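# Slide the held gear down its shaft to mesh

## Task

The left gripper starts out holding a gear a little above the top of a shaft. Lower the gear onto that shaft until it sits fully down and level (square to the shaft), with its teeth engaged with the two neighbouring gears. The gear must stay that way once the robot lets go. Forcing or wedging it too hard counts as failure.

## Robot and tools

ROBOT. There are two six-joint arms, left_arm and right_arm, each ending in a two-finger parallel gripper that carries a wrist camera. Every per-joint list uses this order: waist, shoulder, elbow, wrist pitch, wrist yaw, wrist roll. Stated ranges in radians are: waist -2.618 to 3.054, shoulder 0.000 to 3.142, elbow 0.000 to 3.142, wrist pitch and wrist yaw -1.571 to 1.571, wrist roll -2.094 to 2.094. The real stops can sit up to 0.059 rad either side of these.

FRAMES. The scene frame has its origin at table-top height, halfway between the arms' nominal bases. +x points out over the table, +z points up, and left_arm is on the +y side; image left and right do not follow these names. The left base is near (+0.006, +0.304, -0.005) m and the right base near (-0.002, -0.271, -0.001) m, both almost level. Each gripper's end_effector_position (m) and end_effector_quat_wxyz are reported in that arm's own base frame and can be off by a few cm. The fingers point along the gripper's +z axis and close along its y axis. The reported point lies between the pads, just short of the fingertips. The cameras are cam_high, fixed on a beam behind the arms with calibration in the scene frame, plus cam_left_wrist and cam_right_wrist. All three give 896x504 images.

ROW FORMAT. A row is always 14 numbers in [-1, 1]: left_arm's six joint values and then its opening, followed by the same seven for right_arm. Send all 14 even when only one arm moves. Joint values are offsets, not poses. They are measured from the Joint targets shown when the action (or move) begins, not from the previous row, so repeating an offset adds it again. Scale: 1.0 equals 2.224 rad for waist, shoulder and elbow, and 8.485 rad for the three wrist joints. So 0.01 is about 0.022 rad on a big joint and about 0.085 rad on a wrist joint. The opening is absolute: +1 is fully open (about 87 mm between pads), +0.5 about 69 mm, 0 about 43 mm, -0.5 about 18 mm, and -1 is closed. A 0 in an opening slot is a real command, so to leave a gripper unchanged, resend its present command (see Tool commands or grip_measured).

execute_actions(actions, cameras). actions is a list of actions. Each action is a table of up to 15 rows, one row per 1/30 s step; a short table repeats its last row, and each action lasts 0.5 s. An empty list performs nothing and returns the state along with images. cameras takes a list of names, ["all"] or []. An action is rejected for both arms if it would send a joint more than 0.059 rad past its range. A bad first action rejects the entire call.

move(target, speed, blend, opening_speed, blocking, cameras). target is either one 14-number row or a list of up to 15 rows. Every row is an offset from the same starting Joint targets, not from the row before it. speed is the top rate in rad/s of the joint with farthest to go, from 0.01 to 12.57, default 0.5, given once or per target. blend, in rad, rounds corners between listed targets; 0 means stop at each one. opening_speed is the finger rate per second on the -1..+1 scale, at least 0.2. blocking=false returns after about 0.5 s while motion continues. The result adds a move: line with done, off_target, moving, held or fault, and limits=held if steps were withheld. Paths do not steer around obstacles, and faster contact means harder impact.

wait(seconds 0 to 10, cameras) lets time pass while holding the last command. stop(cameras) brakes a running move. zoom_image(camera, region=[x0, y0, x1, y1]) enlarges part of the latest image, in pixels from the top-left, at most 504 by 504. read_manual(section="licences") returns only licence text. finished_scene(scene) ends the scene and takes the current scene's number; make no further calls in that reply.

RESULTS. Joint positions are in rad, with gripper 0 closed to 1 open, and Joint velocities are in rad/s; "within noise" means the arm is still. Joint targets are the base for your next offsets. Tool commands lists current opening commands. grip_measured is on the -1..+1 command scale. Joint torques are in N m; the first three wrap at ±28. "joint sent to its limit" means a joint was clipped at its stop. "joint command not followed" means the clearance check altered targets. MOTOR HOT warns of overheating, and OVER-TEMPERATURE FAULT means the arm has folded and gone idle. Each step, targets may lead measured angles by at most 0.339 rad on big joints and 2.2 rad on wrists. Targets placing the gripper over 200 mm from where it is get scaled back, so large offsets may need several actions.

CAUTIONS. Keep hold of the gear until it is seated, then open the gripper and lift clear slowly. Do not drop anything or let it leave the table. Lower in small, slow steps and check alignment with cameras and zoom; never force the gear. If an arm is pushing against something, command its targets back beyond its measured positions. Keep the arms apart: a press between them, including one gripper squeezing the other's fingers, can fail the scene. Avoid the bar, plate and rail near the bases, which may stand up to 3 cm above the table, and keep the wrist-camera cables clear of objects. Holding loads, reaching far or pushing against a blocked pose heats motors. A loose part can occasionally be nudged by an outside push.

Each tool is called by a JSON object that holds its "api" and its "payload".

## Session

{"api": "execute_actions", "payload": {"actions": []}}

{"api": "zoom_image", "payload": {"camera": "cam_left_wrist", "region": [320, 60, 680, 370]}}

{"api": "zoom_image", "payload": {"camera": "cam_high", "region": [460, 210, 580, 310]}}

Nothing of this call was run. Scene 2 begins with your next reply.

Nothing of this call was run. Scene 2 begins with your next reply.

Nothing of this call was run. Scene 2 begins with your next reply.

{"api": "execute_actions", "payload": {"actions": [], "cameras": ["cam_left_wrist"]}}

Scene clock: 0.00 s.
left_arm: end_effector_position=(+0.2826, -0.1438, +0.1208) grip_measured=-0.511 end_effector_quat_wxyz=(-0.008, +0.859, +0.512, +0.005) | right_arm: end_effector_position=(+0.3825, +0.0000, +0.3605) grip_measured=+1.000 end_effector_quat_wxyz=(+0.707, +0.000, +0.707, +0.000)
Joint positions: left_arm=[-0.61 1.758 1.505 -1.329 -0.015 1.457 0.244] | right_arm=[0 1.047 1.047 0 0 0 1]
Joint velocities: within noise
Joint torques (N m): no reading
Heat: left arm: 28 °C; right arm: 27 °C.
Joint targets: left_arm=[-0.607 1.747 1.512 -1.335 -0.020 1.457] | right_arm=[0.000 1.043 1.058 0.005 -0.001 0.000]
Tool commands: left_gripper/opening=-1.0 right_gripper/opening=+1.0
Images, in order (width x height): cam_left_wrist 896x504.

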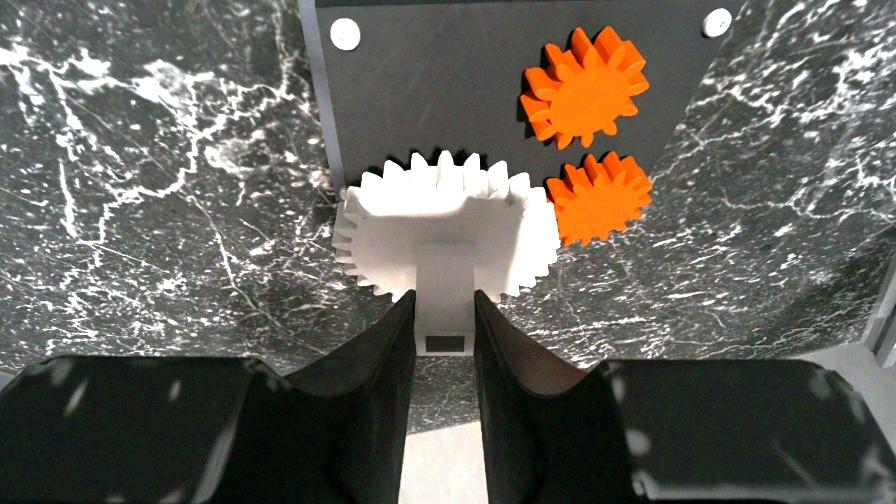

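{"api": "move", "payload": {"target": [[0,0,0.0292,-0.0072,0,0,-1,0,0,0,0,0,0,1],[0.0346,0,0.0292,-0.0072,0,0,-1,0,0,0,0,0,0,1]], "speed": 0.4, "blend": 0.02, "cameras": ["cam_left_wrist"]}}

{"api": "zoom_image", "payload": {"camera": "cam_left_wrist", "region": [400, 0, 700, 200]}}

Scene clock: 12.17 s.
left_arm: end_effector_position=(+0.2938, -0.1227, +0.1339) grip_measured=-0.511 end_effector_quat_wxyz=(-0.006, +0.839, +0.544, +0.006) | right_arm: end_effector_position=(+0.3825, +0.0000, +0.3605) grip_measured=+1.000 end_effector_quat_wxyz=(+0.707, +0.000, +0.707, +0.000)
Joint positions: left_arm=[-0.534 1.758 1.557 -1.375 -0.015 1.457 0.244] | right_arm=[0 1.047 1.047 0 0 0 1]
Joint torques (N m): left_arm=[0.21 -7.47 6.91 0.17 0.11 -0.01] | right_arm=[-0.24 -2.84 8.1 2.25 -0.06 0.09]
Heat: left arm: 30 °C; right arm: 30 °C.
Joint targets: left_arm=[-0.530 1.747 1.578 -1.396 -0.020 1.457] | right_arm=[0.000 1.043 1.058 0.005 -0.001 0.000]
move: done
camera_calibration:
cam_left_wrist: T_world_to_cam=[[-0.911253, 0.411845, -0.0014995, 0.316989], [0.251524, 0.559401, 0.789814, -0.0917293], [0.32612, 0.719343, -0.613345, 0.216013], [0, 0, 0, 1]] pos_world=[0.241483, -0.234624, 0.205415]
Images, in order (width x height): cam_left_wrist 896x504.

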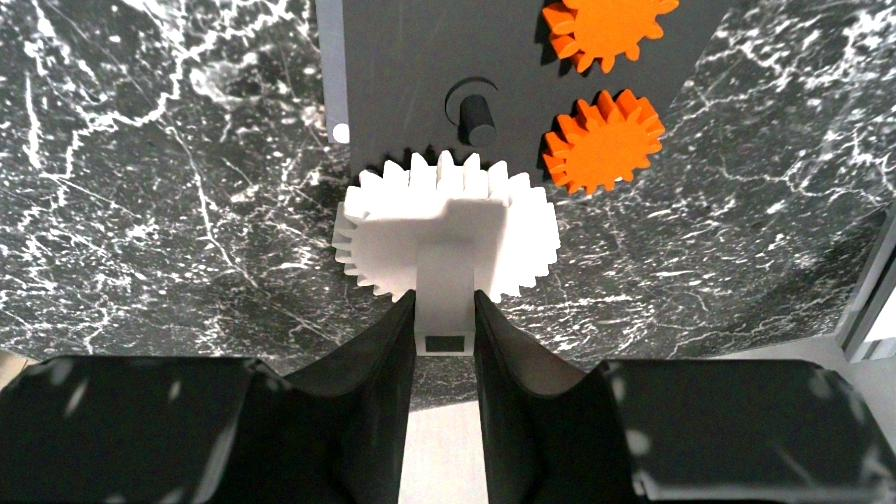

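Scaled by 1.680 from the camera's 896x504 image, which has a finer 1280x720 frame.

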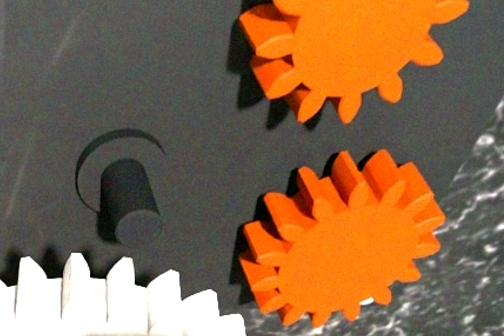

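{"api": "move", "payload": {"target": [0.0247,0.0238,0.0144,-0.0152,0.0021,-0.1716,-1,0,0,0,0,0,0,1], "speed": 0.6, "cameras": ["cam_left_wrist"]}}

{"api": "zoom_image", "payload": {"camera": "cam_left_wrist", "region": [300, 0, 620, 230]}}

Scene clock: 21.43 s.
left_arm: end_effector_position=(+0.2263, -0.1170, +0.1404) grip_measured=-0.511 end_effector_quat_wxyz=(-0.060, +0.250, +0.966, +0.020) | right_arm: end_effector_position=(+0.3825, +0.0000, +0.3605) grip_measured=+1.000 end_effector_quat_wxyz=(+0.707, +0.000, +0.707, +0.000)
Joint positions: left_arm=[-0.487 1.782 1.586 -1.501 -0.011 0.018 0.244] | right_arm=[0 1.047 1.047 0 0 0 1]
Joint torques (N m): left_arm=[0.98 -5.22 7.09 0 0.23 -0.19] | right_arm=[-0.24 -2.84 8.1 2.25 -0.07 0.09]
Heat: left arm: 31 °C; right arm: 32 °C.
Joint targets: left_arm=[-0.476 1.800 1.609 -1.525 -0.002 0.002] | right_arm=[0.000 1.043 1.058 0.005 -0.001 0.000]
move: done
camera_calibration:
cam_left_wrist: T_world_to_cam=[[-0.488471, -0.87249, -0.0125615, 0.00876775], [-0.461105, 0.245879, 0.852599, 0.0326667], [-0.740795, 0.422262, -0.522414, 0.431881], [0, 0, 0, 1]] pos_world=[0.339281, -0.18275, 0.19788]
Images, in order (width x height): cam_left_wrist 896x504.

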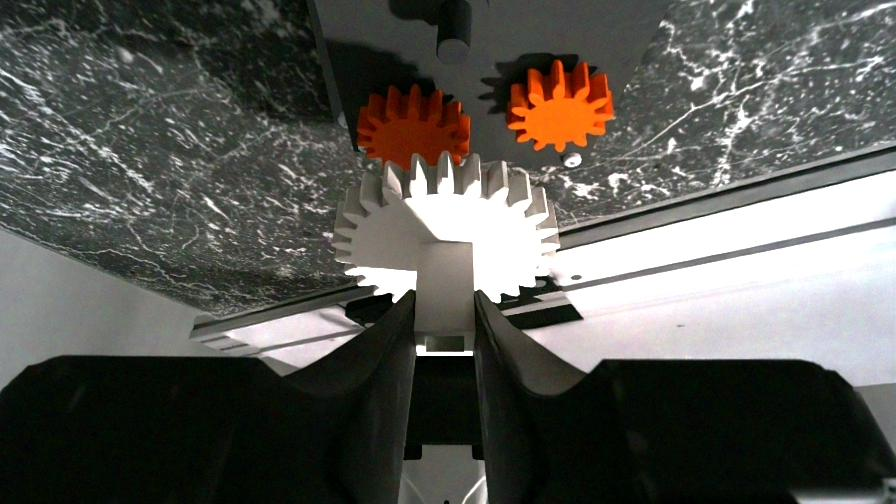

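Scaled by 1.575 from the camera's 896x504 image, which has a finer 1280x720 frame.

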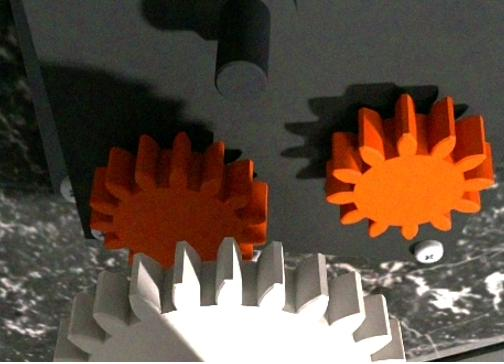

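{"api": "move", "payload": {"target": [[-0.0863,-0.0859,-0.086,0.0287,-0.0097,0.1734,-1,0,0,0,0,0,0,1],[-0.0863,-0.0859,-0.1223,0.0382,-0.0097,0.1734,-1,0,0,0,0,0,0,1]], "speed": [0.6,0.15], "cameras": ["cam_left_wrist"]}}

{"api": "zoom_image", "payload": {"camera": "cam_left_wrist", "region": [440, 40, 680, 290]}}

Scene clock: 81.10 s.
left_arm: end_effector_position=(+0.2716, -0.1432, +0.1167) grip_measured=-0.511 end_effector_quat_wxyz=(+0.016, +0.870, +0.491, +0.045) | right_arm: end_effector_position=(+0.3825, +0.0000, +0.3605) grip_measured=+1.000 end_effector_quat_wxyz=(+0.707, +0.000, +0.707, +0.000)
Joint positions: left_arm=[-0.661 1.645 1.348 -1.21 -0.072 1.456 0.244] | right_arm=[0 1.047 1.047 0 0 0 1]
Joint torques (N m): left_arm=[-0.62 -8.65 4.66 0.6 0 0.14] | right_arm=[-0.24 -2.84 8.1 2.25 -0.07 0.09]
Heat: left arm: 33 °C; right arm: 35 °C.
Joint targets: left_arm=[-0.667 1.609 1.338 -1.201 -0.085 1.473] | right_arm=[0.000 1.043 1.058 0.005 -0.001 0.000]
move: off_target (left_arm); left_arm: the shoulder is farthest, 0.036 rad from its target
camera_calibration:
cam_left_wrist: T_world_to_cam=[[-0.849915, 0.521351, -0.0764045, 0.312972], [0.246969, 0.522236, 0.816257, -0.068307], [0.465458, 0.674879, -0.572614, 0.178445], [0, 0, 0, 1]] pos_world=[0.199811, -0.247925, 0.181848]
Images, in order (width x height): cam_left_wrist 896x504.

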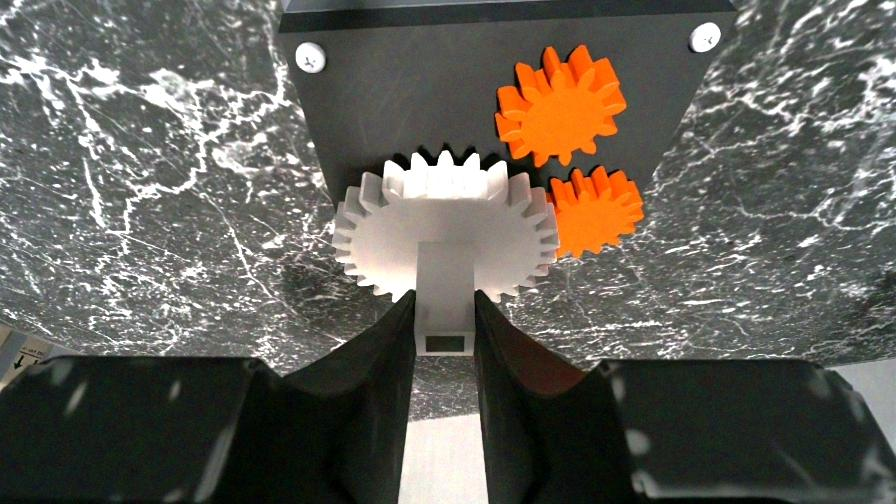

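Scaled by 2.016 from the camera's 896x504 image, which has a finer 1280x720 frame.

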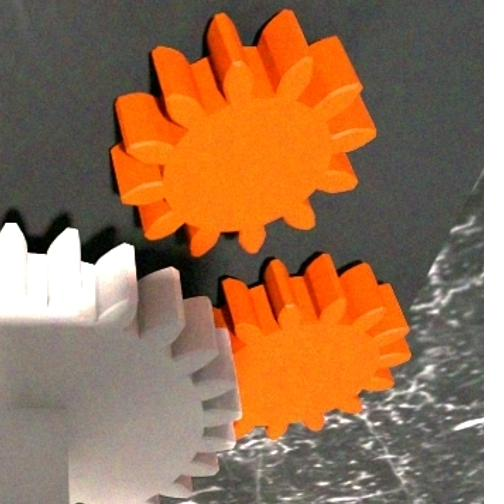

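{"api": "move", "payload": {"target": [[0,0,0.027,-0.0071,0,0,-1,0,0,0,0,0,0,1],[0.036,-0.0058,0.03,-0.0075,0.0156,-0.0015,-1,0,0,0,0,0,0,1],[0.036,-0.0058,0.0189,-0.0041,0.0156,-0.0015,-1,0,0,0,0,0,0,1]], "speed": 0.2, "blend": 0.01, "cameras": ["cam_left_wrist"]}}

{"api": "zoom_image", "payload": {"camera": "cam_left_wrist", "region": [440, 40, 680, 290]}}

Scene clock: 108.03 s.
left_arm: end_effector_position=(+0.2687, -0.1413, +0.1223) grip_measured=-0.511 end_effector_quat_wxyz=(+0.041, +0.855, +0.517, -0.003) | right_arm: end_effector_position=(+0.3825, +0.0000, +0.3605) grip_measured=+1.000 end_effector_quat_wxyz=(+0.707, +0.000, +0.707, +0.000)
Joint positions: left_arm=[-0.597 1.632 1.376 -1.243 0.04 1.456 0.244] | right_arm=[0 1.047 1.047 0 0 0 1]
Joint torques (N m): left_arm=[0.72 -8.5 5.74 0.58 0.29 0] | right_arm=[-0.24 -2.84 8.1 2.25 -0.07 0.09]
Heat: left arm: 36 °C; right arm: 36 °C.
Joint targets: left_arm=[-0.587 1.596 1.379 -1.236 0.048 1.460] | right_arm=[0.000 1.043 1.058 0.005 -0.001 0.000]
move: off_target (left_arm); left_arm: the shoulder is farthest, 0.036 rad from its target
camera_calibration:
cam_left_wrist: T_world_to_cam=[[-0.882207, 0.465393, -0.0715617, 0.310098], [0.261561, 0.610741, 0.747383, -0.0561246], [0.391532, 0.640628, -0.660528, 0.20751], [0, 0, 0, 1]] pos_world=[0.207003, -0.242977, 0.201204]
Images, in order (width x height): cam_left_wrist 896x504.

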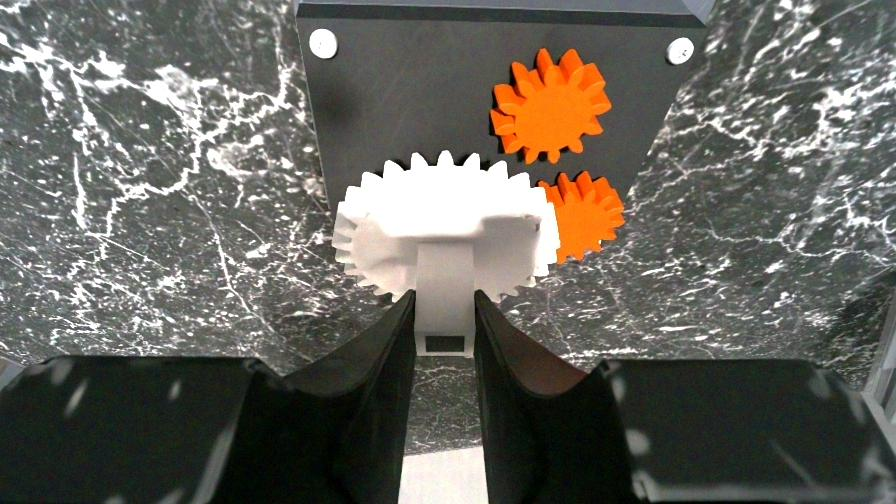

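Scaled by 2.016 from the camera's 896x504 image, which has a finer 1280x720 frame.

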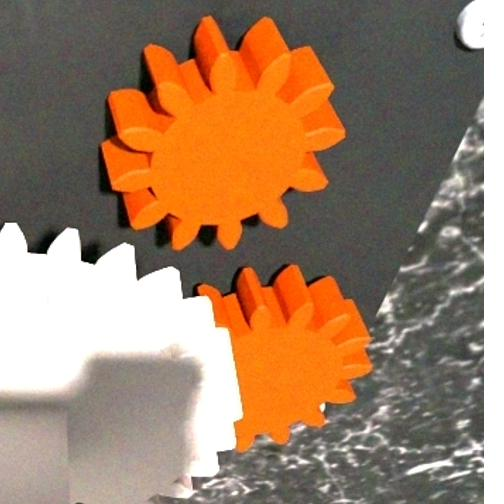

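{"api": "move", "payload": {"target": [[0.0027,0.0274,0.0058,0,0,0,-1,0,0,0,0,0,0,1],[0.0027,0.0274,-0.009,0.003,0,0,-1,0,0,0,0,0,0,1]], "speed": [0.1,0.05], "cameras": []}}

Scene clock: 119.17 s.
left_arm: end_effector_position=(+0.2723, -0.1422, +0.1175) grip_measured=-0.511 end_effector_quat_wxyz=(+0.043, +0.854, +0.519, -0.003) | right_arm: end_effector_position=(+0.3825, +0.0000, +0.3605) grip_measured=+1.000 end_effector_quat_wxyz=(+0.707, +0.000, +0.707, +0.000)
Joint positions: left_arm=[-0.593 1.643 1.368 -1.221 0.041 1.456 0.244] | right_arm=[0 1.047 1.047 0 0 0 1]
Joint torques (N m): left_arm=[0.95 -4.6 4.79 0.59 0.31 0.01] | right_arm=[-0.24 -2.84 8.1 2.25 -0.07 0.1]
Heat: left arm: 36 °C; right arm: 36 °C.
Joint targets: left_arm=[-0.581 1.657 1.359 -1.210 0.048 1.460] | right_arm=[0.000 1.043 1.058 0.005 -0.001 0.000]
move: done
No camera images: "cameras" was empty.

{"api": "move", "payload": {"target": [0.001,0,-0.008,0.002,0,0,-1,0,0,0,0,0,0,1], "speed": 0.05, "cameras": []}}

Scene clock: 122.33 s.
left_arm: end_effector_position=(+0.2716, -0.1414, +0.1130) grip_measured=-0.511 end_effector_quat_wxyz=(+0.042, +0.853, +0.519, -0.004) | right_arm: end_effector_position=(+0.3825, +0.0000, +0.3605) grip_measured=+1.000 end_effector_quat_wxyz=(+0.707, +0.000, +0.707, +0.000)
Joint positions: left_arm=[-0.591 1.643 1.351 -1.206 0.042 1.456 0.244] | right_arm=[0 1.047 1.047 0 0 0 1]
Joint torques (N m): left_arm=[0.94 -4.67 4.77 0.61 0.32 0] | right_arm=[-0.25 -2.84 8.1 2.25 -0.06 0.09]
Heat: left arm: 36 °C; right arm: 36 °C.
Joint targets: left_arm=[-0.579 1.657 1.342 -1.193 0.048 1.460] | right_arm=[0.000 1.043 1.058 0.005 -0.001 0.000]
move: done
No camera images: "cameras" was empty.

{"api": "move", "payload": {"target": [0.0005,0,-0.007,0.0018,0,0,-1,0,0,0,0,0,0,1], "speed": 0.04, "cameras": ["cam_left_wrist"]}}

{"api": "zoom_image", "payload": {"camera": "cam_left_wrist", "region": [440, 40, 680, 290]}}

Scene clock: 125.97 s.
left_arm: end_effector_position=(+0.2714, -0.1416, +0.1091) grip_measured=-0.511 end_effector_quat_wxyz=(+0.042, +0.853, +0.519, -0.005) | right_arm: end_effector_position=(+0.3825, +0.0000, +0.3605) grip_measured=+1.000 end_effector_quat_wxyz=(+0.707, +0.000, +0.707, +0.000)
Joint positions: left_arm=[-0.591 1.643 1.336 -1.19 0.044 1.456 0.244] | right_arm=[0 1.047 1.047 0 0 0 1]
Joint torques (N m): left_arm=[1.13 -4.68 4.78 0.64 0.29 0.02] | right_arm=[-0.24 -2.82 8.1 2.25 -0.06 0.09]
Heat: left arm: 35 °C; right arm: 37 °C.
Joint targets: left_arm=[-0.578 1.657 1.326 -1.178 0.048 1.460] | right_arm=[0.000 1.043 1.058 0.005 -0.001 0.000]
move: done
camera_calibration:
cam_left_wrist: T_world_to_cam=[[-0.885129, 0.459639, -0.0726542, 0.311746], [0.258392, 0.615306, 0.744736, -0.0450477], [0.387014, 0.640414, -0.663392, 0.199431], [0, 0, 0, 1]] pos_world=[0.210393, -0.243291, 0.188499]
Images, in order (width x height): cam_left_wrist 896x504.

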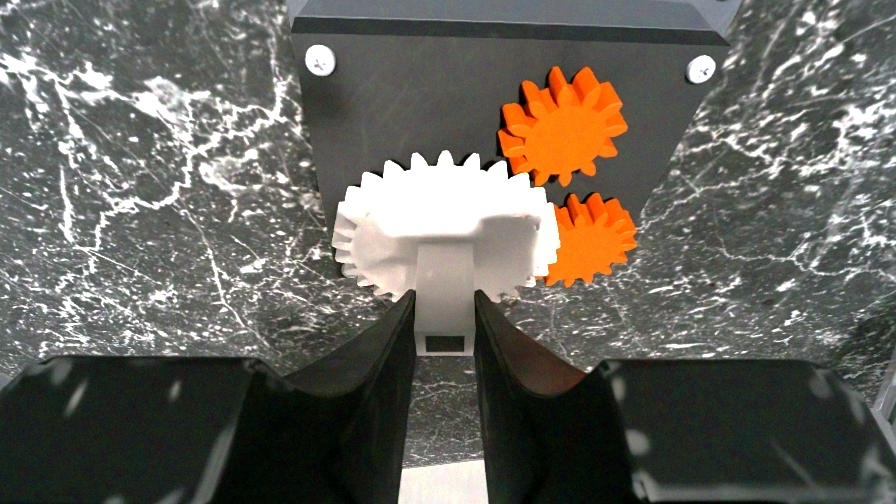

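Scaled by 2.016 from the camera's 896x504 image, which has a finer 1280x720 frame.

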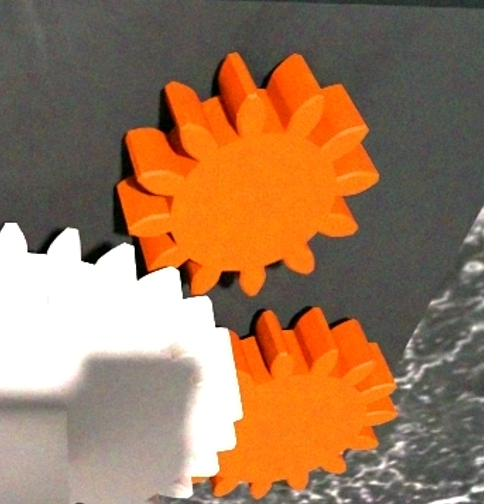

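{"api": "move", "payload": {"target": [-0.002,0,-0.0085,0.0019,0,0,-1,0,0,0,0,0,0,1], "speed": 0.04, "cameras": []}}

Scene clock: 131.70 s.
left_arm: end_effector_position=(+0.2714, -0.1416, +0.1079) grip_measured=-0.511 end_effector_quat_wxyz=(+0.043, +0.853, +0.519, -0.005) | right_arm: end_effector_position=(+0.3825, +0.0000, +0.3605) grip_measured=+1.000 end_effector_quat_wxyz=(+0.707, +0.000, +0.707, +0.000)
Joint positions: left_arm=[-0.591 1.643 1.331 -1.185 0.044 1.456 0.244] | right_arm=[0 1.047 1.047 0 0 0 1]
Joint torques (N m): left_arm=[0.62 -4.59 3.59 0.73 0.29 0.01] | right_arm=[-0.24 -2.82 8.12 2.25 -0.07 0.09]
Heat: left arm: 35 °C; right arm: 37 °C.
Joint targets: left_arm=[-0.582 1.656 1.307 -1.162 0.048 1.460] | right_arm=[0.000 1.043 1.058 0.005 -0.001 0.000]
move: done
No camera images: "cameras" was empty.

{"api": "move", "payload": {"target": [0,-0.008,-0.0085,0,0,0.013,-1,0,0,0,0,0,0,1], "speed": 0.05, "cameras": []}}

Scene clock: 138.33 s.
left_arm: end_effector_position=(+0.2723, -0.1423, +0.1040) grip_measured=-0.511 end_effector_quat_wxyz=(+0.039, +0.877, +0.479, -0.006) | right_arm: end_effector_position=(+0.3825, +0.0000, +0.3605) grip_measured=+1.000 end_effector_quat_wxyz=(+0.707, +0.000, +0.707, +0.000)
Joint positions: left_arm=[-0.591 1.642 1.315 -1.179 0.046 1.549 0.244] | right_arm=[0 1.047 1.047 0 0 0 1]
Joint torques (N m): left_arm=[0.62 -6.08 3.3 0.66 0.26 0.22] | right_arm=[-0.23 -2.84 8.1 2.25 -0.06 0.09]
Heat: left arm: 34 °C; right arm: 37 °C.
Joint targets: left_arm=[-0.582 1.639 1.288 -1.162 0.048 1.571] | right_arm=[0.000 1.043 1.058 0.005 -0.001 0.000]
move: done
No camera images: "cameras" was empty.

{"api": "move", "payload": {"target": [0,0.002,-0.007,0.0025,0,0,-1,0,0,0,0,0,0,1], "speed": 0.04, "cameras": ["cam_left_wrist"]}}

{"api": "zoom_image", "payload": {"camera": "cam_left_wrist", "region": [440, 40, 680, 290]}}

Scene clock: 142.57 s.
left_arm: end_effector_position=(+0.2720, -0.1420, +0.1036) grip_measured=-0.511 end_effector_quat_wxyz=(+0.041, +0.878, +0.478, -0.005) | right_arm: end_effector_position=(+0.3825, +0.0000, +0.3605) grip_measured=+1.000 end_effector_quat_wxyz=(+0.707, +0.000, +0.707, +0.000)
Joint positions: left_arm=[-0.591 1.637 1.307 -1.173 0.046 1.552 0.244] | right_arm=[0 1.047 1.047 0 0 0 1]
Joint torques (N m): left_arm=[0.61 -5.12 2.84 0.8 0.26 0.16] | right_arm=[-0.24 -2.84 8.1 2.25 -0.07 0.1]
Heat: left arm: 34 °C; right arm: 37 °C.
Joint targets: left_arm=[-0.582 1.643 1.273 -1.141 0.048 1.570] | right_arm=[0.000 1.043 1.058 0.005 -0.001 0.000]
move: done
camera_calibration:
cam_left_wrist: T_world_to_cam=[[-0.836647, 0.542947, -0.072321, 0.310644], [0.314605, 0.584419, 0.747983, -0.0607633], [0.448381, 0.603045, -0.659766, 0.173529], [0, 0, 0, 1]] pos_world=[0.201208, -0.237798, 0.182405]
Images, in order (width x height): cam_left_wrist 896x504.

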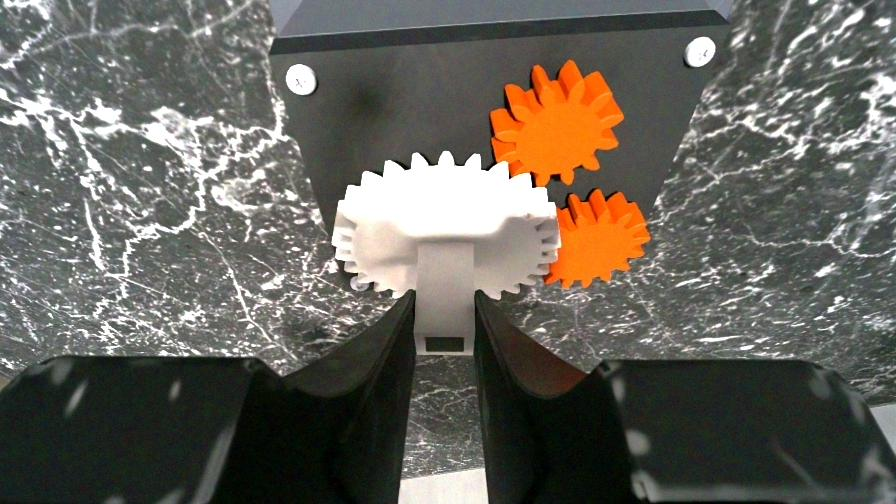

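Scaled by 2.016 from the camera's 896x504 image, which has a finer 1280x720 frame.

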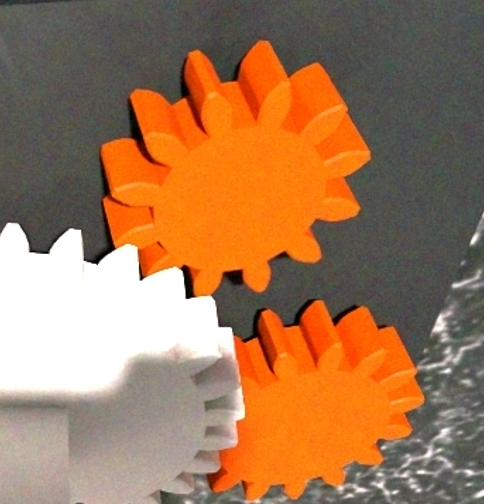

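{"api": "move", "payload": {"target": [0,0.008,0.009,0,0,-0.014,-1,0,0,0,0,0,0,1], "speed": 0.05, "cameras": []}}

{"api": "move", "payload": {"target": [0,0.008,0.0075,0,0,-0.014,-1,0,0,0,0,0,0,1], "speed": 0.05, "cameras": ["cam_left_wrist"]}}

{"api": "zoom_image", "payload": {"camera": "cam_left_wrist", "region": [440, 40, 680, 290]}}

Scene clock: 160.27 s.
left_arm: end_effector_position=(+0.2716, -0.1415, +0.1036) grip_measured=-0.511 end_effector_quat_wxyz=(+0.045, +0.858, +0.512, -0.003) | right_arm: end_effector_position=(+0.3825, +0.0000, +0.3605) grip_measured=+1.000 end_effector_quat_wxyz=(+0.707, +0.000, +0.707, +0.000)
Joint positions: left_arm=[-0.591 1.637 1.307 -1.162 0.044 1.473 0.244] | right_arm=[0 1.047 1.047 0 0 0 1]
Joint torques (N m): left_arm=[0.66 -3.85 4.48 0.69 0.29 -0.26] | right_arm=[-0.24 -2.84 8.1 2.25 -0.07 0.09]
Heat: left arm: 33 °C; right arm: 37 °C.
Joint targets: left_arm=[-0.582 1.661 1.293 -1.141 0.048 1.452] | right_arm=[0.000 1.043 1.058 0.005 -0.001 0.000]
move: done
No camera images: "cameras" was empty.

Scene clock: 163.03 s.
left_arm: end_effector_position=(+0.2713, -0.1410, +0.1044) grip_measured=-0.511 end_effector_quat_wxyz=(+0.050, +0.826, +0.562, +0.000) | right_arm: end_effector_position=(+0.3825, +0.0000, +0.3605) grip_measured=+1.000 end_effector_quat_wxyz=(+0.707, +0.000, +0.707, +0.000)
Joint positions: left_arm=[-0.591 1.641 1.314 -1.152 0.038 1.354 0.244] | right_arm=[0 1.047 1.047 0 0 0 1]
Joint torques (N m): left_arm=[0.65 -2.74 5.16 0.66 0.33 -0.25] | right_arm=[-0.24 -2.85 8.09 2.25 -0.07 0.09]
Heat: left arm: 32 °C; right arm: 38 °C.
Joint targets: left_arm=[-0.582 1.679 1.309 -1.141 0.048 1.333] | right_arm=[0.000 1.043 1.058 0.005 -0.001 0.000]
move: off_target (left_arm); left_arm: the shoulder is farthest, 0.038 rad from its target
camera_calibration:
cam_left_wrist: T_world_to_cam=[[-0.926277, 0.366771, -0.0865457, 0.3106], [0.186322, 0.645359, 0.740807, -0.0175795], [0.32756, 0.670067, -0.666119, 0.216607], [0, 0, 0, 1]] pos_world=[0.220025, -0.247715, 0.18419]
Images, in order (width x height): cam_left_wrist 896x504.

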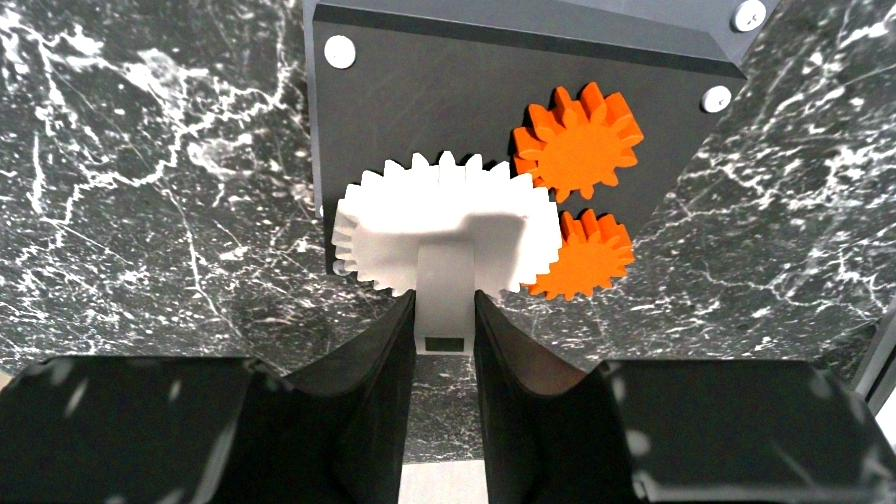

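Scaled by 2.016 from the camera's 896x504 image, which has a finer 1280x720 frame.

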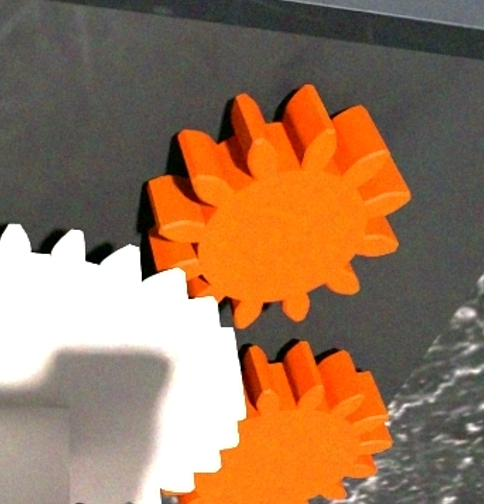

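{"api": "move", "payload": {"target": [[0,-0.0063,-0.0153,0,0,0.002,-1,0,0,0,0,0,0,1],[0,-0.022,-0.031,0,0,0.0303,-1,0,0,0,0,0,0,1]], "speed": 0.06, "cameras": ["cam_left_wrist"]}}

{"api": "zoom_image", "payload": {"camera": "cam_left_wrist", "region": [440, 40, 680, 290]}}

Scene clock: 186.27 s.
left_arm: end_effector_position=(+0.2715, -0.1409, +0.1030) grip_measured=-0.511 end_effector_quat_wxyz=(+0.048, +0.880, +0.472, +0.001) | right_arm: end_effector_position=(+0.3825, +0.0000, +0.3605) grip_measured=+1.000 end_effector_quat_wxyz=(+0.707, +0.000, +0.707, +0.000)
Joint positions: left_arm=[-0.591 1.615 1.28 -1.15 0.042 1.565 0.244] | right_arm=[0 1.047 1.047 0 0 0 1]
Joint torques (N m): left_arm=[0.69 -4.41 2.25 0.62 0.3 0.24] | right_arm=[-0.24 -2.84 8.1 2.25 -0.07 0.09]
Heat: left arm: 31 °C; right arm: 38 °C.
Joint targets: left_arm=[-0.582 1.630 1.240 -1.141 0.048 1.590] | right_arm=[0.000 1.043 1.058 0.005 -0.001 0.000]
move: off_target (left_arm); left_arm: the elbow is farthest, 0.040 rad from its target
camera_calibration:
cam_left_wrist: T_world_to_cam=[[-0.828744, 0.55234, -0.0900243, 0.310708], [0.308516, 0.585138, 0.749955, -0.0594039], [0.466906, 0.593747, -0.655335, 0.165843], [0, 0, 0, 1]] pos_world=[0.198391, -0.235326, 0.181204]
Images, in order (width x height): cam_left_wrist 896x504.

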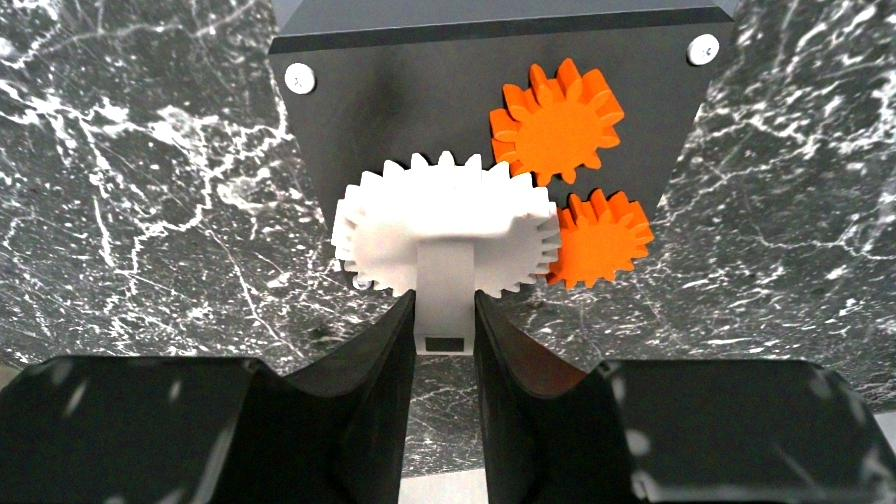

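Scaled by 2.016 from the camera's 896x504 image, which has a finer 1280x720 frame.

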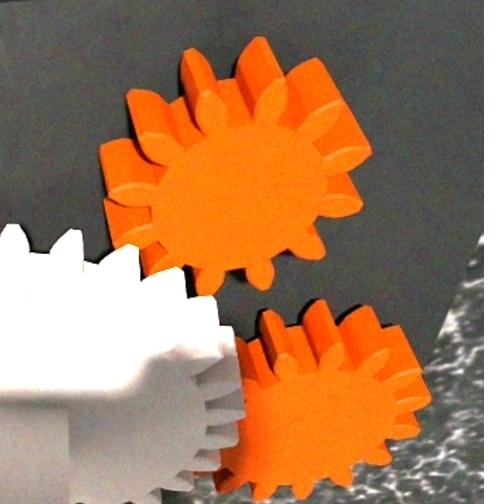

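{"api": "move", "payload": {"target": [[0,0.003,0.033,-0.004,0,-0.006,-1,0,0,0,0,0,0,1],[0.009,0.003,0.033,-0.004,0,-0.006,-1,0,0,0,0,0,0,1]], "speed": 0.08, "cameras": []}}

Scene clock: 209.97 s.
left_arm: end_effector_position=(+0.2722, -0.1408, +0.1046) grip_measured=-0.511 end_effector_quat_wxyz=(+0.050, +0.876, +0.480, -0.004) | right_arm: end_effector_position=(+0.3825, +0.0000, +0.3605) grip_measured=+1.000 end_effector_quat_wxyz=(+0.707, +0.000, +0.707, +0.000)
Joint positions: left_arm=[-0.583 1.619 1.292 -1.158 0.053 1.554 0.244] | right_arm=[0 1.047 1.047 0 0 0 1]
Joint torques (N m): left_arm=[1.68 -4.25 7.28 0.39 0.18 -0.19] | right_arm=[-0.24 -2.84 8.1 2.25 -0.07 0.09]
Heat: left arm: 31 °C; right arm: 39 °C.
Joint targets: left_arm=[-0.562 1.637 1.314 -1.175 0.048 1.539] | right_arm=[0.000 1.043 1.058 0.005 -0.001 0.000]
move: done
No camera images: "cameras" was empty.

{"api": "move", "payload": {"target": [[-0.0099,0.0171,-0.004,-0.0029,0,-0.0105,-1,0,0,0,0,0,0,1],[-0.0099,0.0058,-0.0198,-0.0029,0,0.0085,-1,0,0,0,0,0,0,1]], "speed": 0.06, "cameras": []}}

Scene clock: 235.03 s.
left_arm: end_effector_position=(+0.2717, -0.1414, +0.1033) grip_measured=-0.511 end_effector_quat_wxyz=(+0.039, +0.883, +0.468, -0.009) | right_arm: end_effector_position=(+0.3825, +0.0000, +0.3605) grip_measured=+1.000 end_effector_quat_wxyz=(+0.707, +0.000, +0.707, +0.000)
Joint positions: left_arm=[-0.585 1.638 1.308 -1.18 0.053 1.579 0.244] | right_arm=[0 1.047 1.047 0 0 0 1]
Joint torques (N m): left_arm=[-0.03 -4.78 2.43 0.31 0.18 0.32] | right_arm=[-0.24 -2.84 8.1 2.25 -0.07 0.09]
Heat: left arm: 32 °C; right arm: 39 °C.
Joint targets: left_arm=[-0.584 1.649 1.270 -1.199 0.048 1.611] | right_arm=[0.000 1.043 1.058 0.005 -0.001 0.000]
move: off_target (left_arm); left_arm: the elbow is farthest, 0.038 rad from its target
No camera images: "cameras" was empty.

{"api": "move", "payload": {"target": [[0,0.006,0.006,0,0,-0.012,-1,0,0,0,0,0,0,1],[0,0.014,0.014,0,0,-0.032,-1,0,0,0,0,0,0,1]], "speed": 0.05, "cameras": ["cam_left_wrist"]}}

{"api": "zoom_image", "payload": {"camera": "cam_left_wrist", "region": [440, 60, 660, 310]}}

Scene clock: 245.27 s.
left_arm: end_effector_position=(+0.2702, -0.1402, +0.1036) grip_measured=-0.511 end_effector_quat_wxyz=(+0.048, +0.828, +0.559, -0.006) | right_arm: end_effector_position=(+0.3825, +0.0000, +0.3605) grip_measured=+1.000 end_effector_quat_wxyz=(+0.707, +0.000, +0.707, +0.000)
Joint positions: left_arm=[-0.585 1.642 1.314 -1.159 0.047 1.365 0.244] | right_arm=[0 1.047 1.047 0 0 0 1]
Joint torques (N m): left_arm=[-0.02 -2.73 4.46 0.18 0.22 -0.29] | right_arm=[-0.24 -2.84 8.09 2.25 -0.07 0.09]
Heat: left arm: 31 °C; right arm: 39 °C.
Joint targets: left_arm=[-0.584 1.681 1.301 -1.199 0.048 1.340] | right_arm=[0.000 1.043 1.058 0.005 -0.001 0.000]
move: off_target (left_arm); left_arm: the wrist pitch is farthest, 0.040 rad from its target
camera_calibration:
cam_left_wrist: T_world_to_cam=[[-0.924773, 0.372618, -0.0771441, 0.308608], [0.198747, 0.645865, 0.737128, -0.0202927], [0.324492, 0.666344, -0.671335, 0.216763], [0, 0, 0, 1]] pos_world=[0.219087, -0.246325, 0.184286]
Images, in order (width x height): cam_left_wrist 896x504.

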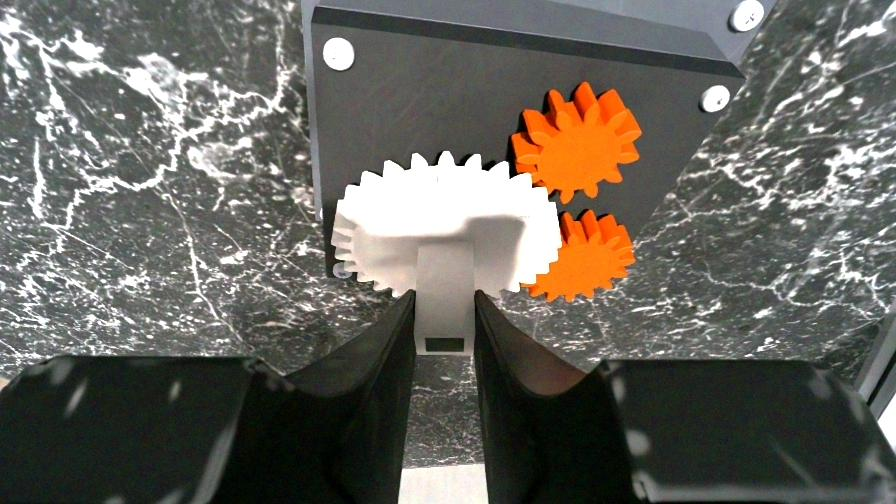

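Scaled by 2.016 from the camera's 896x504 image, which has a finer 1280x720 frame.

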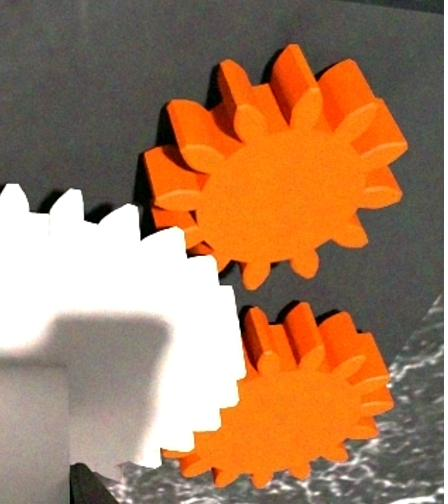

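{"api": "move", "payload": {"target": [[0,-0.007,-0.019,0.003,0,0,-1,0,0,0,0,0,0,1],[0,-0.001,-0.013,0.003,0,-0.014,-1,0,0,0,0,0,0,1]], "speed": 0.05, "cameras": []}}

Scene clock: 260.13 s.
left_arm: end_effector_position=(+0.2697, -0.1407, +0.1016) grip_measured=-0.511 end_effector_quat_wxyz=(+0.055, +0.794, +0.606, -0.003) | right_arm: end_effector_position=(+0.3825, +0.0000, +0.3605) grip_measured=+1.000 end_effector_quat_wxyz=(+0.707, +0.000, +0.707, +0.000)
Joint positions: left_arm=[-0.587 1.642 1.306 -1.132 0.042 1.249 0.244] | right_arm=[0 1.047 1.047 0 0 0 1]
Joint torques (N m): left_arm=[0.05 -2.97 2.85 0.2 0.3 -0.34] | right_arm=[-0.24 -2.82 8.1 2.25 -0.07 0.09]
Heat: left arm: 31 °C; right arm: 40 °C.
Joint targets: left_arm=[-0.585 1.678 1.272 -1.174 0.048 1.221] | right_arm=[0.000 1.043 1.058 0.005 -0.001 0.000]
move: off_target (left_arm); left_arm: the wrist pitch is farthest, 0.041 rad from its target
No camera images: "cameras" was empty.

{"api": "move", "payload": {"target": [0,-0.004,-0.01,0.004,0,-0.004,-1,0,0,0,0,0,0,1], "speed": 0.05, "cameras": ["cam_left_wrist"]}}

{"api": "zoom_image", "payload": {"camera": "cam_left_wrist", "region": [440, 60, 660, 310]}}

Scene clock: 264.60 s.
left_arm: end_effector_position=(+0.2704, -0.1416, +0.0985) grip_measured=-0.511 end_effector_quat_wxyz=(+0.061, +0.781, +0.622, -0.002) | right_arm: end_effector_position=(+0.3825, +0.0000, +0.3605) grip_measured=+1.000 end_effector_quat_wxyz=(+0.707, +0.000, +0.707, +0.000)
Joint positions: left_arm=[-0.587 1.642 1.294 -1.108 0.041 1.207 0.244] | right_arm=[0 1.047 1.047 0 0 0 1]
Joint torques (N m): left_arm=[0.06 -3.71 2.06 0.3 0.31 -0.23] | right_arm=[-0.25 -2.84 8.1 2.25 -0.06 0.09]
Heat: left arm: 31 °C; right arm: 40 °C.
Joint targets: left_arm=[-0.585 1.670 1.250 -1.140 0.048 1.187] | right_arm=[0.000 1.043 1.058 0.005 -0.001 0.000]
move: off_target (left_arm); left_arm: the elbow is farthest, 0.044 rad from its target
camera_calibration:
cam_left_wrist: T_world_to_cam=[[-0.970313, 0.221433, -0.0972661, 0.301772], [0.0833284, 0.68363, 0.725056, 0.0220909], [0.227045, 0.695426, -0.681787, 0.245722], [0, 0, 0, 1]] pos_world=[0.235183, -0.252805, 0.180865]
Images, in order (width x height): cam_left_wrist 896x504.

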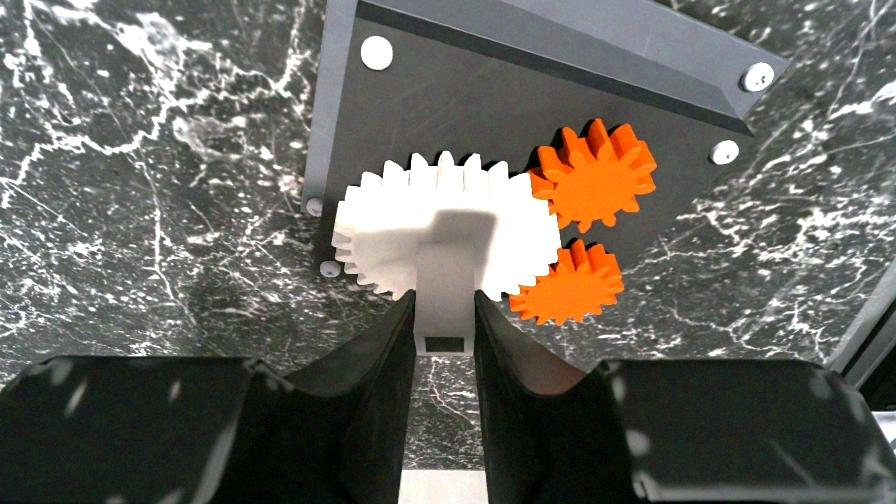

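Scaled by 2.016 from the camera's 896x504 image, which has a finer 1280x720 frame.

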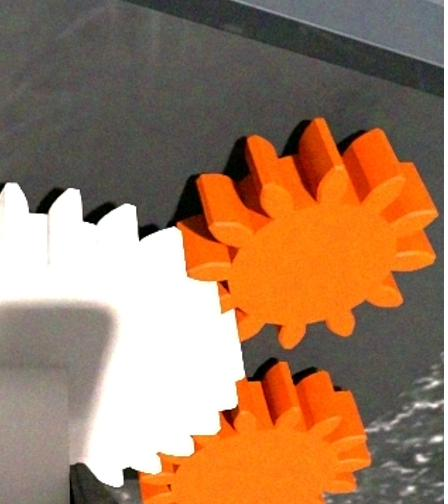

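{"api": "move", "payload": {"target": [[0,0.003,-0.003,0,0,0.002,-1,0,0,0,0,0,0,1],[0,0.003,-0.005,-0.001,0,-0.003,-1,0,0,0,0,0,0,1],[0,0.003,-0.005,-0.001,0,0.002,-1,0,0,0,0,0,0,1]], "speed": 0.05, "cameras": ["cam_left_wrist"]}}

{"api": "zoom_image", "payload": {"camera": "cam_left_wrist", "region": [440, 80, 660, 330]}}

Scene clock: 274.47 s.
left_arm: end_effector_position=(+0.2695, -0.1412, +0.0979) grip_measured=-0.511 end_effector_quat_wxyz=(+0.060, +0.775, +0.629, -0.002) | right_arm: end_effector_position=(+0.3825, +0.0000, +0.3605) grip_measured=+1.000 end_effector_quat_wxyz=(+0.707, +0.000, +0.707, +0.000)
Joint positions: left_arm=[-0.587 1.642 1.291 -1.106 0.04 1.189 0.244] | right_arm=[0 1.047 1.047 0 0 0 1]
Joint torques (N m): left_arm=[0.08 -3.18 1.36 0.24 0.32 0.11] | right_arm=[-0.24 -2.82 8.1 2.25 -0.07 0.09]
Heat: left arm: 30 °C; right arm: 40 °C.
Joint targets: left_arm=[-0.585 1.676 1.239 -1.149 0.048 1.204] | right_arm=[0.000 1.043 1.058 0.005 -0.001 0.000]
move: off_target (left_arm); left_arm: the elbow is farthest, 0.052 rad from its target
camera_calibration:
cam_left_wrist: T_world_to_cam=[[-0.974309, 0.204004, -0.0954159, 0.299197], [0.0725037, 0.685229, 0.72471, 0.0255844], [0.213226, 0.699173, -0.682416, 0.249493], [0, 0, 0, 1]] pos_world=[0.236457, -0.253007, 0.180265]
Images, in order (width x height): cam_left_wrist 896x504.

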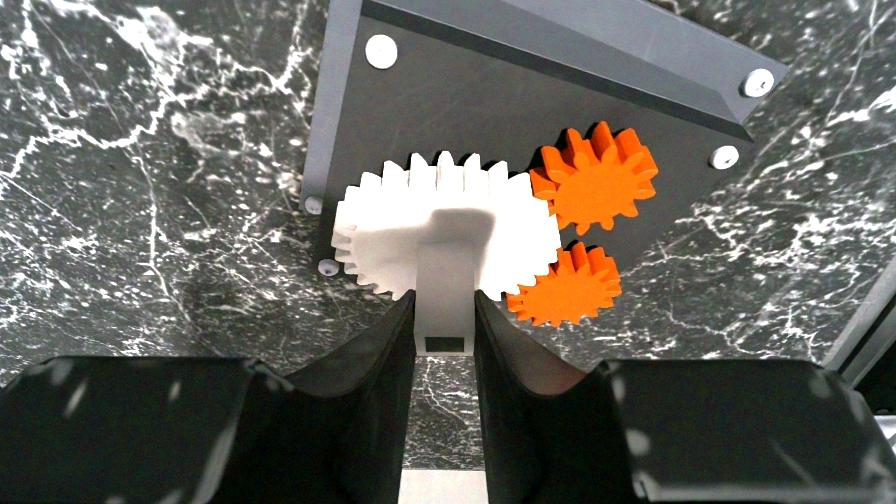

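Scaled by 2.016 from the camera's 896x504 image, which has a finer 1280x720 frame.

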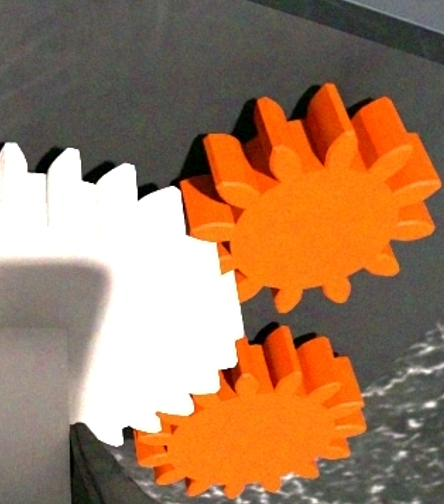

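{"api": "move", "payload": {"target": [[0,0.004,0.022,-0.003,0,-0.001,-1,0,0,0,0,0,0,1],[0,0.02,0.04,-0.005,0,-0.001,-1,0,0,0,0,0,0,1]], "speed": 0.06, "cameras": []}}

Scene clock: 283.90 s.
left_arm: end_effector_position=(+0.2711, -0.1423, +0.0990) grip_measured=-0.511 end_effector_quat_wxyz=(+0.045, +0.775, +0.630, -0.007) | right_arm: end_effector_position=(+0.3825, +0.0000, +0.3605) grip_measured=+1.000 end_effector_quat_wxyz=(+0.707, +0.000, +0.707, +0.000)
Joint positions: left_arm=[-0.587 1.679 1.337 -1.147 0.04 1.189 0.244] | right_arm=[0 1.047 1.047 0 0 0 1]
Joint torques (N m): left_arm=[0.14 -2.8 4.78 0.13 0.32 0.05] | right_arm=[-0.24 -2.84 8.1 2.25 -0.07 0.09]
Heat: left arm: 30 °C; right arm: 40 °C.
Joint targets: left_arm=[-0.585 1.721 1.328 -1.191 0.048 1.195] | right_arm=[0.000 1.043 1.058 0.005 -0.001 0.000]
move: off_target (left_arm); left_arm: the wrist pitch is farthest, 0.044 rad from its target
No camera images: "cameras" was empty.

{"api": "move", "payload": {"target": [[0,0,-0.014,0.002,0,-0.001,-1,0,0,0,0,0,0,1],[0,0,-0.018,0.003,0,-0.004,-1,0,0,0,0,0,0,1],[0,0,-0.02,0.003,0,0.003,-1,0,0,0,0,0,0,1],[0,0,-0.02,0.003,0,0,-1,0,0,0,0,0,0,1]], "speed": 0.05, "cameras": ["cam_left_wrist"]}}

{"api": "zoom_image", "payload": {"camera": "cam_left_wrist", "region": [440, 80, 660, 330]}}

Scene clock: 293.77 s.
left_arm: end_effector_position=(+0.2711, -0.1422, +0.0983) grip_measured=-0.511 end_effector_quat_wxyz=(+0.045, +0.776, +0.629, -0.007) | right_arm: end_effector_position=(+0.3825, +0.0000, +0.3605) grip_measured=+1.000 end_effector_quat_wxyz=(+0.707, +0.000, +0.707, +0.000)
Joint positions: left_arm=[-0.587 1.679 1.334 -1.145 0.04 1.192 0.244] | right_arm=[0 1.047 1.047 0 0 0 1]
Joint torques (N m): left_arm=[-0.01 -2.7 1.42 0.36 0.31 0.01] | right_arm=[-0.24 -2.84 8.1 2.25 -0.07 0.09]
Heat: left arm: 30 °C; right arm: 40 °C.
Joint targets: left_arm=[-0.585 1.721 1.283 -1.166 0.048 1.195] | right_arm=[0.000 1.043 1.058 0.005 -0.001 0.000]
move: off_target (left_arm); left_arm: the elbow is farthest, 0.051 rad from its target
camera_calibration:
cam_left_wrist: T_world_to_cam=[[-0.975801, 0.208477, -0.06595, 0.299222], [0.0938919, 0.671883, 0.734682, 0.017087], [0.197475, 0.710711, -0.675199, 0.25534], [0, 0, 0, 1]] pos_world=[0.239954, -0.255335, 0.179586]
Images, in order (width x height): cam_left_wrist 896x504.

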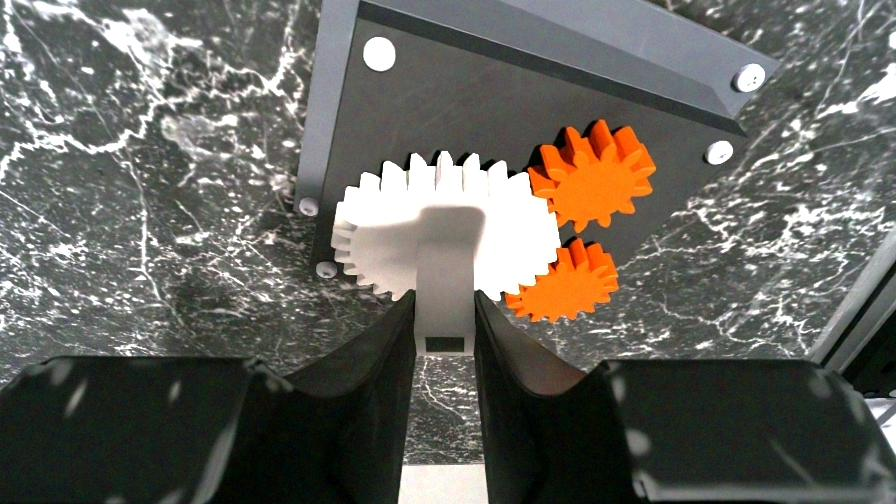

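Scaled by 2.016 from the camera's 896x504 image, which has a finer 1280x720 frame.

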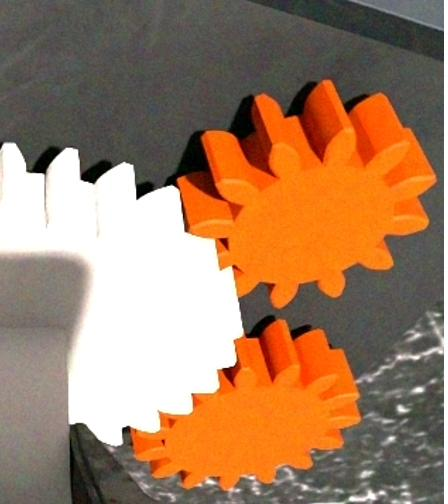

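{"api": "move", "payload": {"target": [[0,-0.004,-0.004,0,0,0.007,-1,0,0,0,0,0,0,1],[0,-0.008,-0.008,0,0,0.014,-1,0,0,0,0,0,0,1]], "speed": 0.04, "cameras": ["cam_left_wrist"]}}

{"api": "zoom_image", "payload": {"camera": "cam_left_wrist", "region": [440, 80, 660, 330]}}

Scene clock: 309.77 s.
left_arm: end_effector_position=(+0.2707, -0.1421, +0.0979) grip_measured=-0.511 end_effector_quat_wxyz=(+0.044, +0.805, +0.592, -0.007) | right_arm: end_effector_position=(+0.3825, +0.0000, +0.3605) grip_measured=+1.000 end_effector_quat_wxyz=(+0.707, +0.000, +0.707, +0.000)
Joint positions: left_arm=[-0.589 1.667 1.319 -1.144 0.043 1.281 0.244] | right_arm=[0 1.047 1.047 0 0 0 1]
Joint torques (N m): left_arm=[0.32 -3.19 1.18 0.36 0.3 0.32] | right_arm=[-0.24 -2.84 8.1 2.25 -0.07 0.09]
Heat: left arm: 30 °C; right arm: 40 °C.
Joint targets: left_arm=[-0.584 1.703 1.265 -1.166 0.048 1.314] | right_arm=[0.000 1.043 1.058 0.005 -0.001 0.000]
move: off_target (left_arm); left_arm: the elbow is farthest, 0.054 rad from its target
camera_calibration:
cam_left_wrist: T_world_to_cam=[[-0.952273, 0.297569, -0.0680335, 0.305311], [0.152929, 0.657979, 0.737344, -0.000901257], [0.264176, 0.691748, -0.672083, 0.233979], [0, 0, 0, 1]] pos_world=[0.229065, -0.252113, 0.178689]
Images, in order (width x height): cam_left_wrist 896x504.

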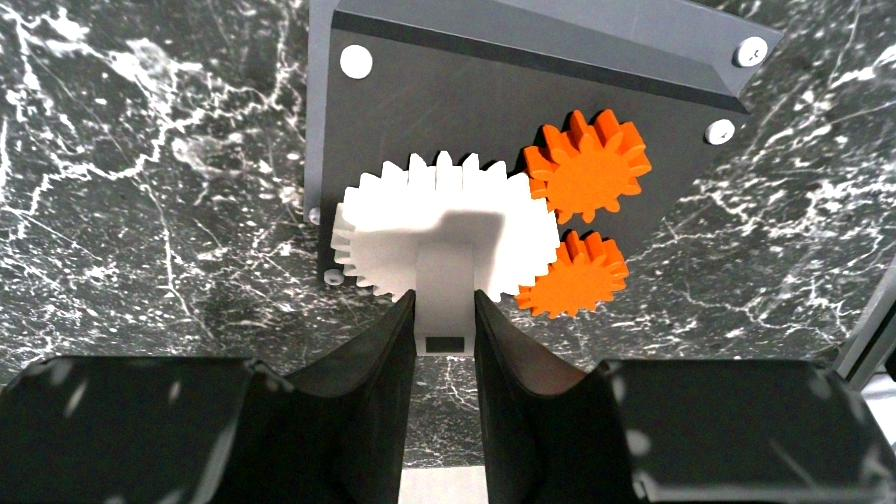

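Scaled by 2.016 from the camera's 896x504 image, which has a finer 1280x720 frame.

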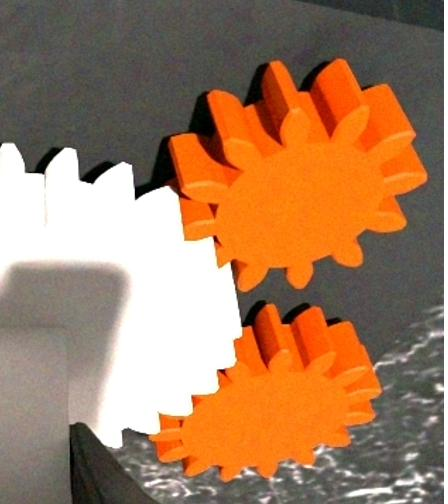

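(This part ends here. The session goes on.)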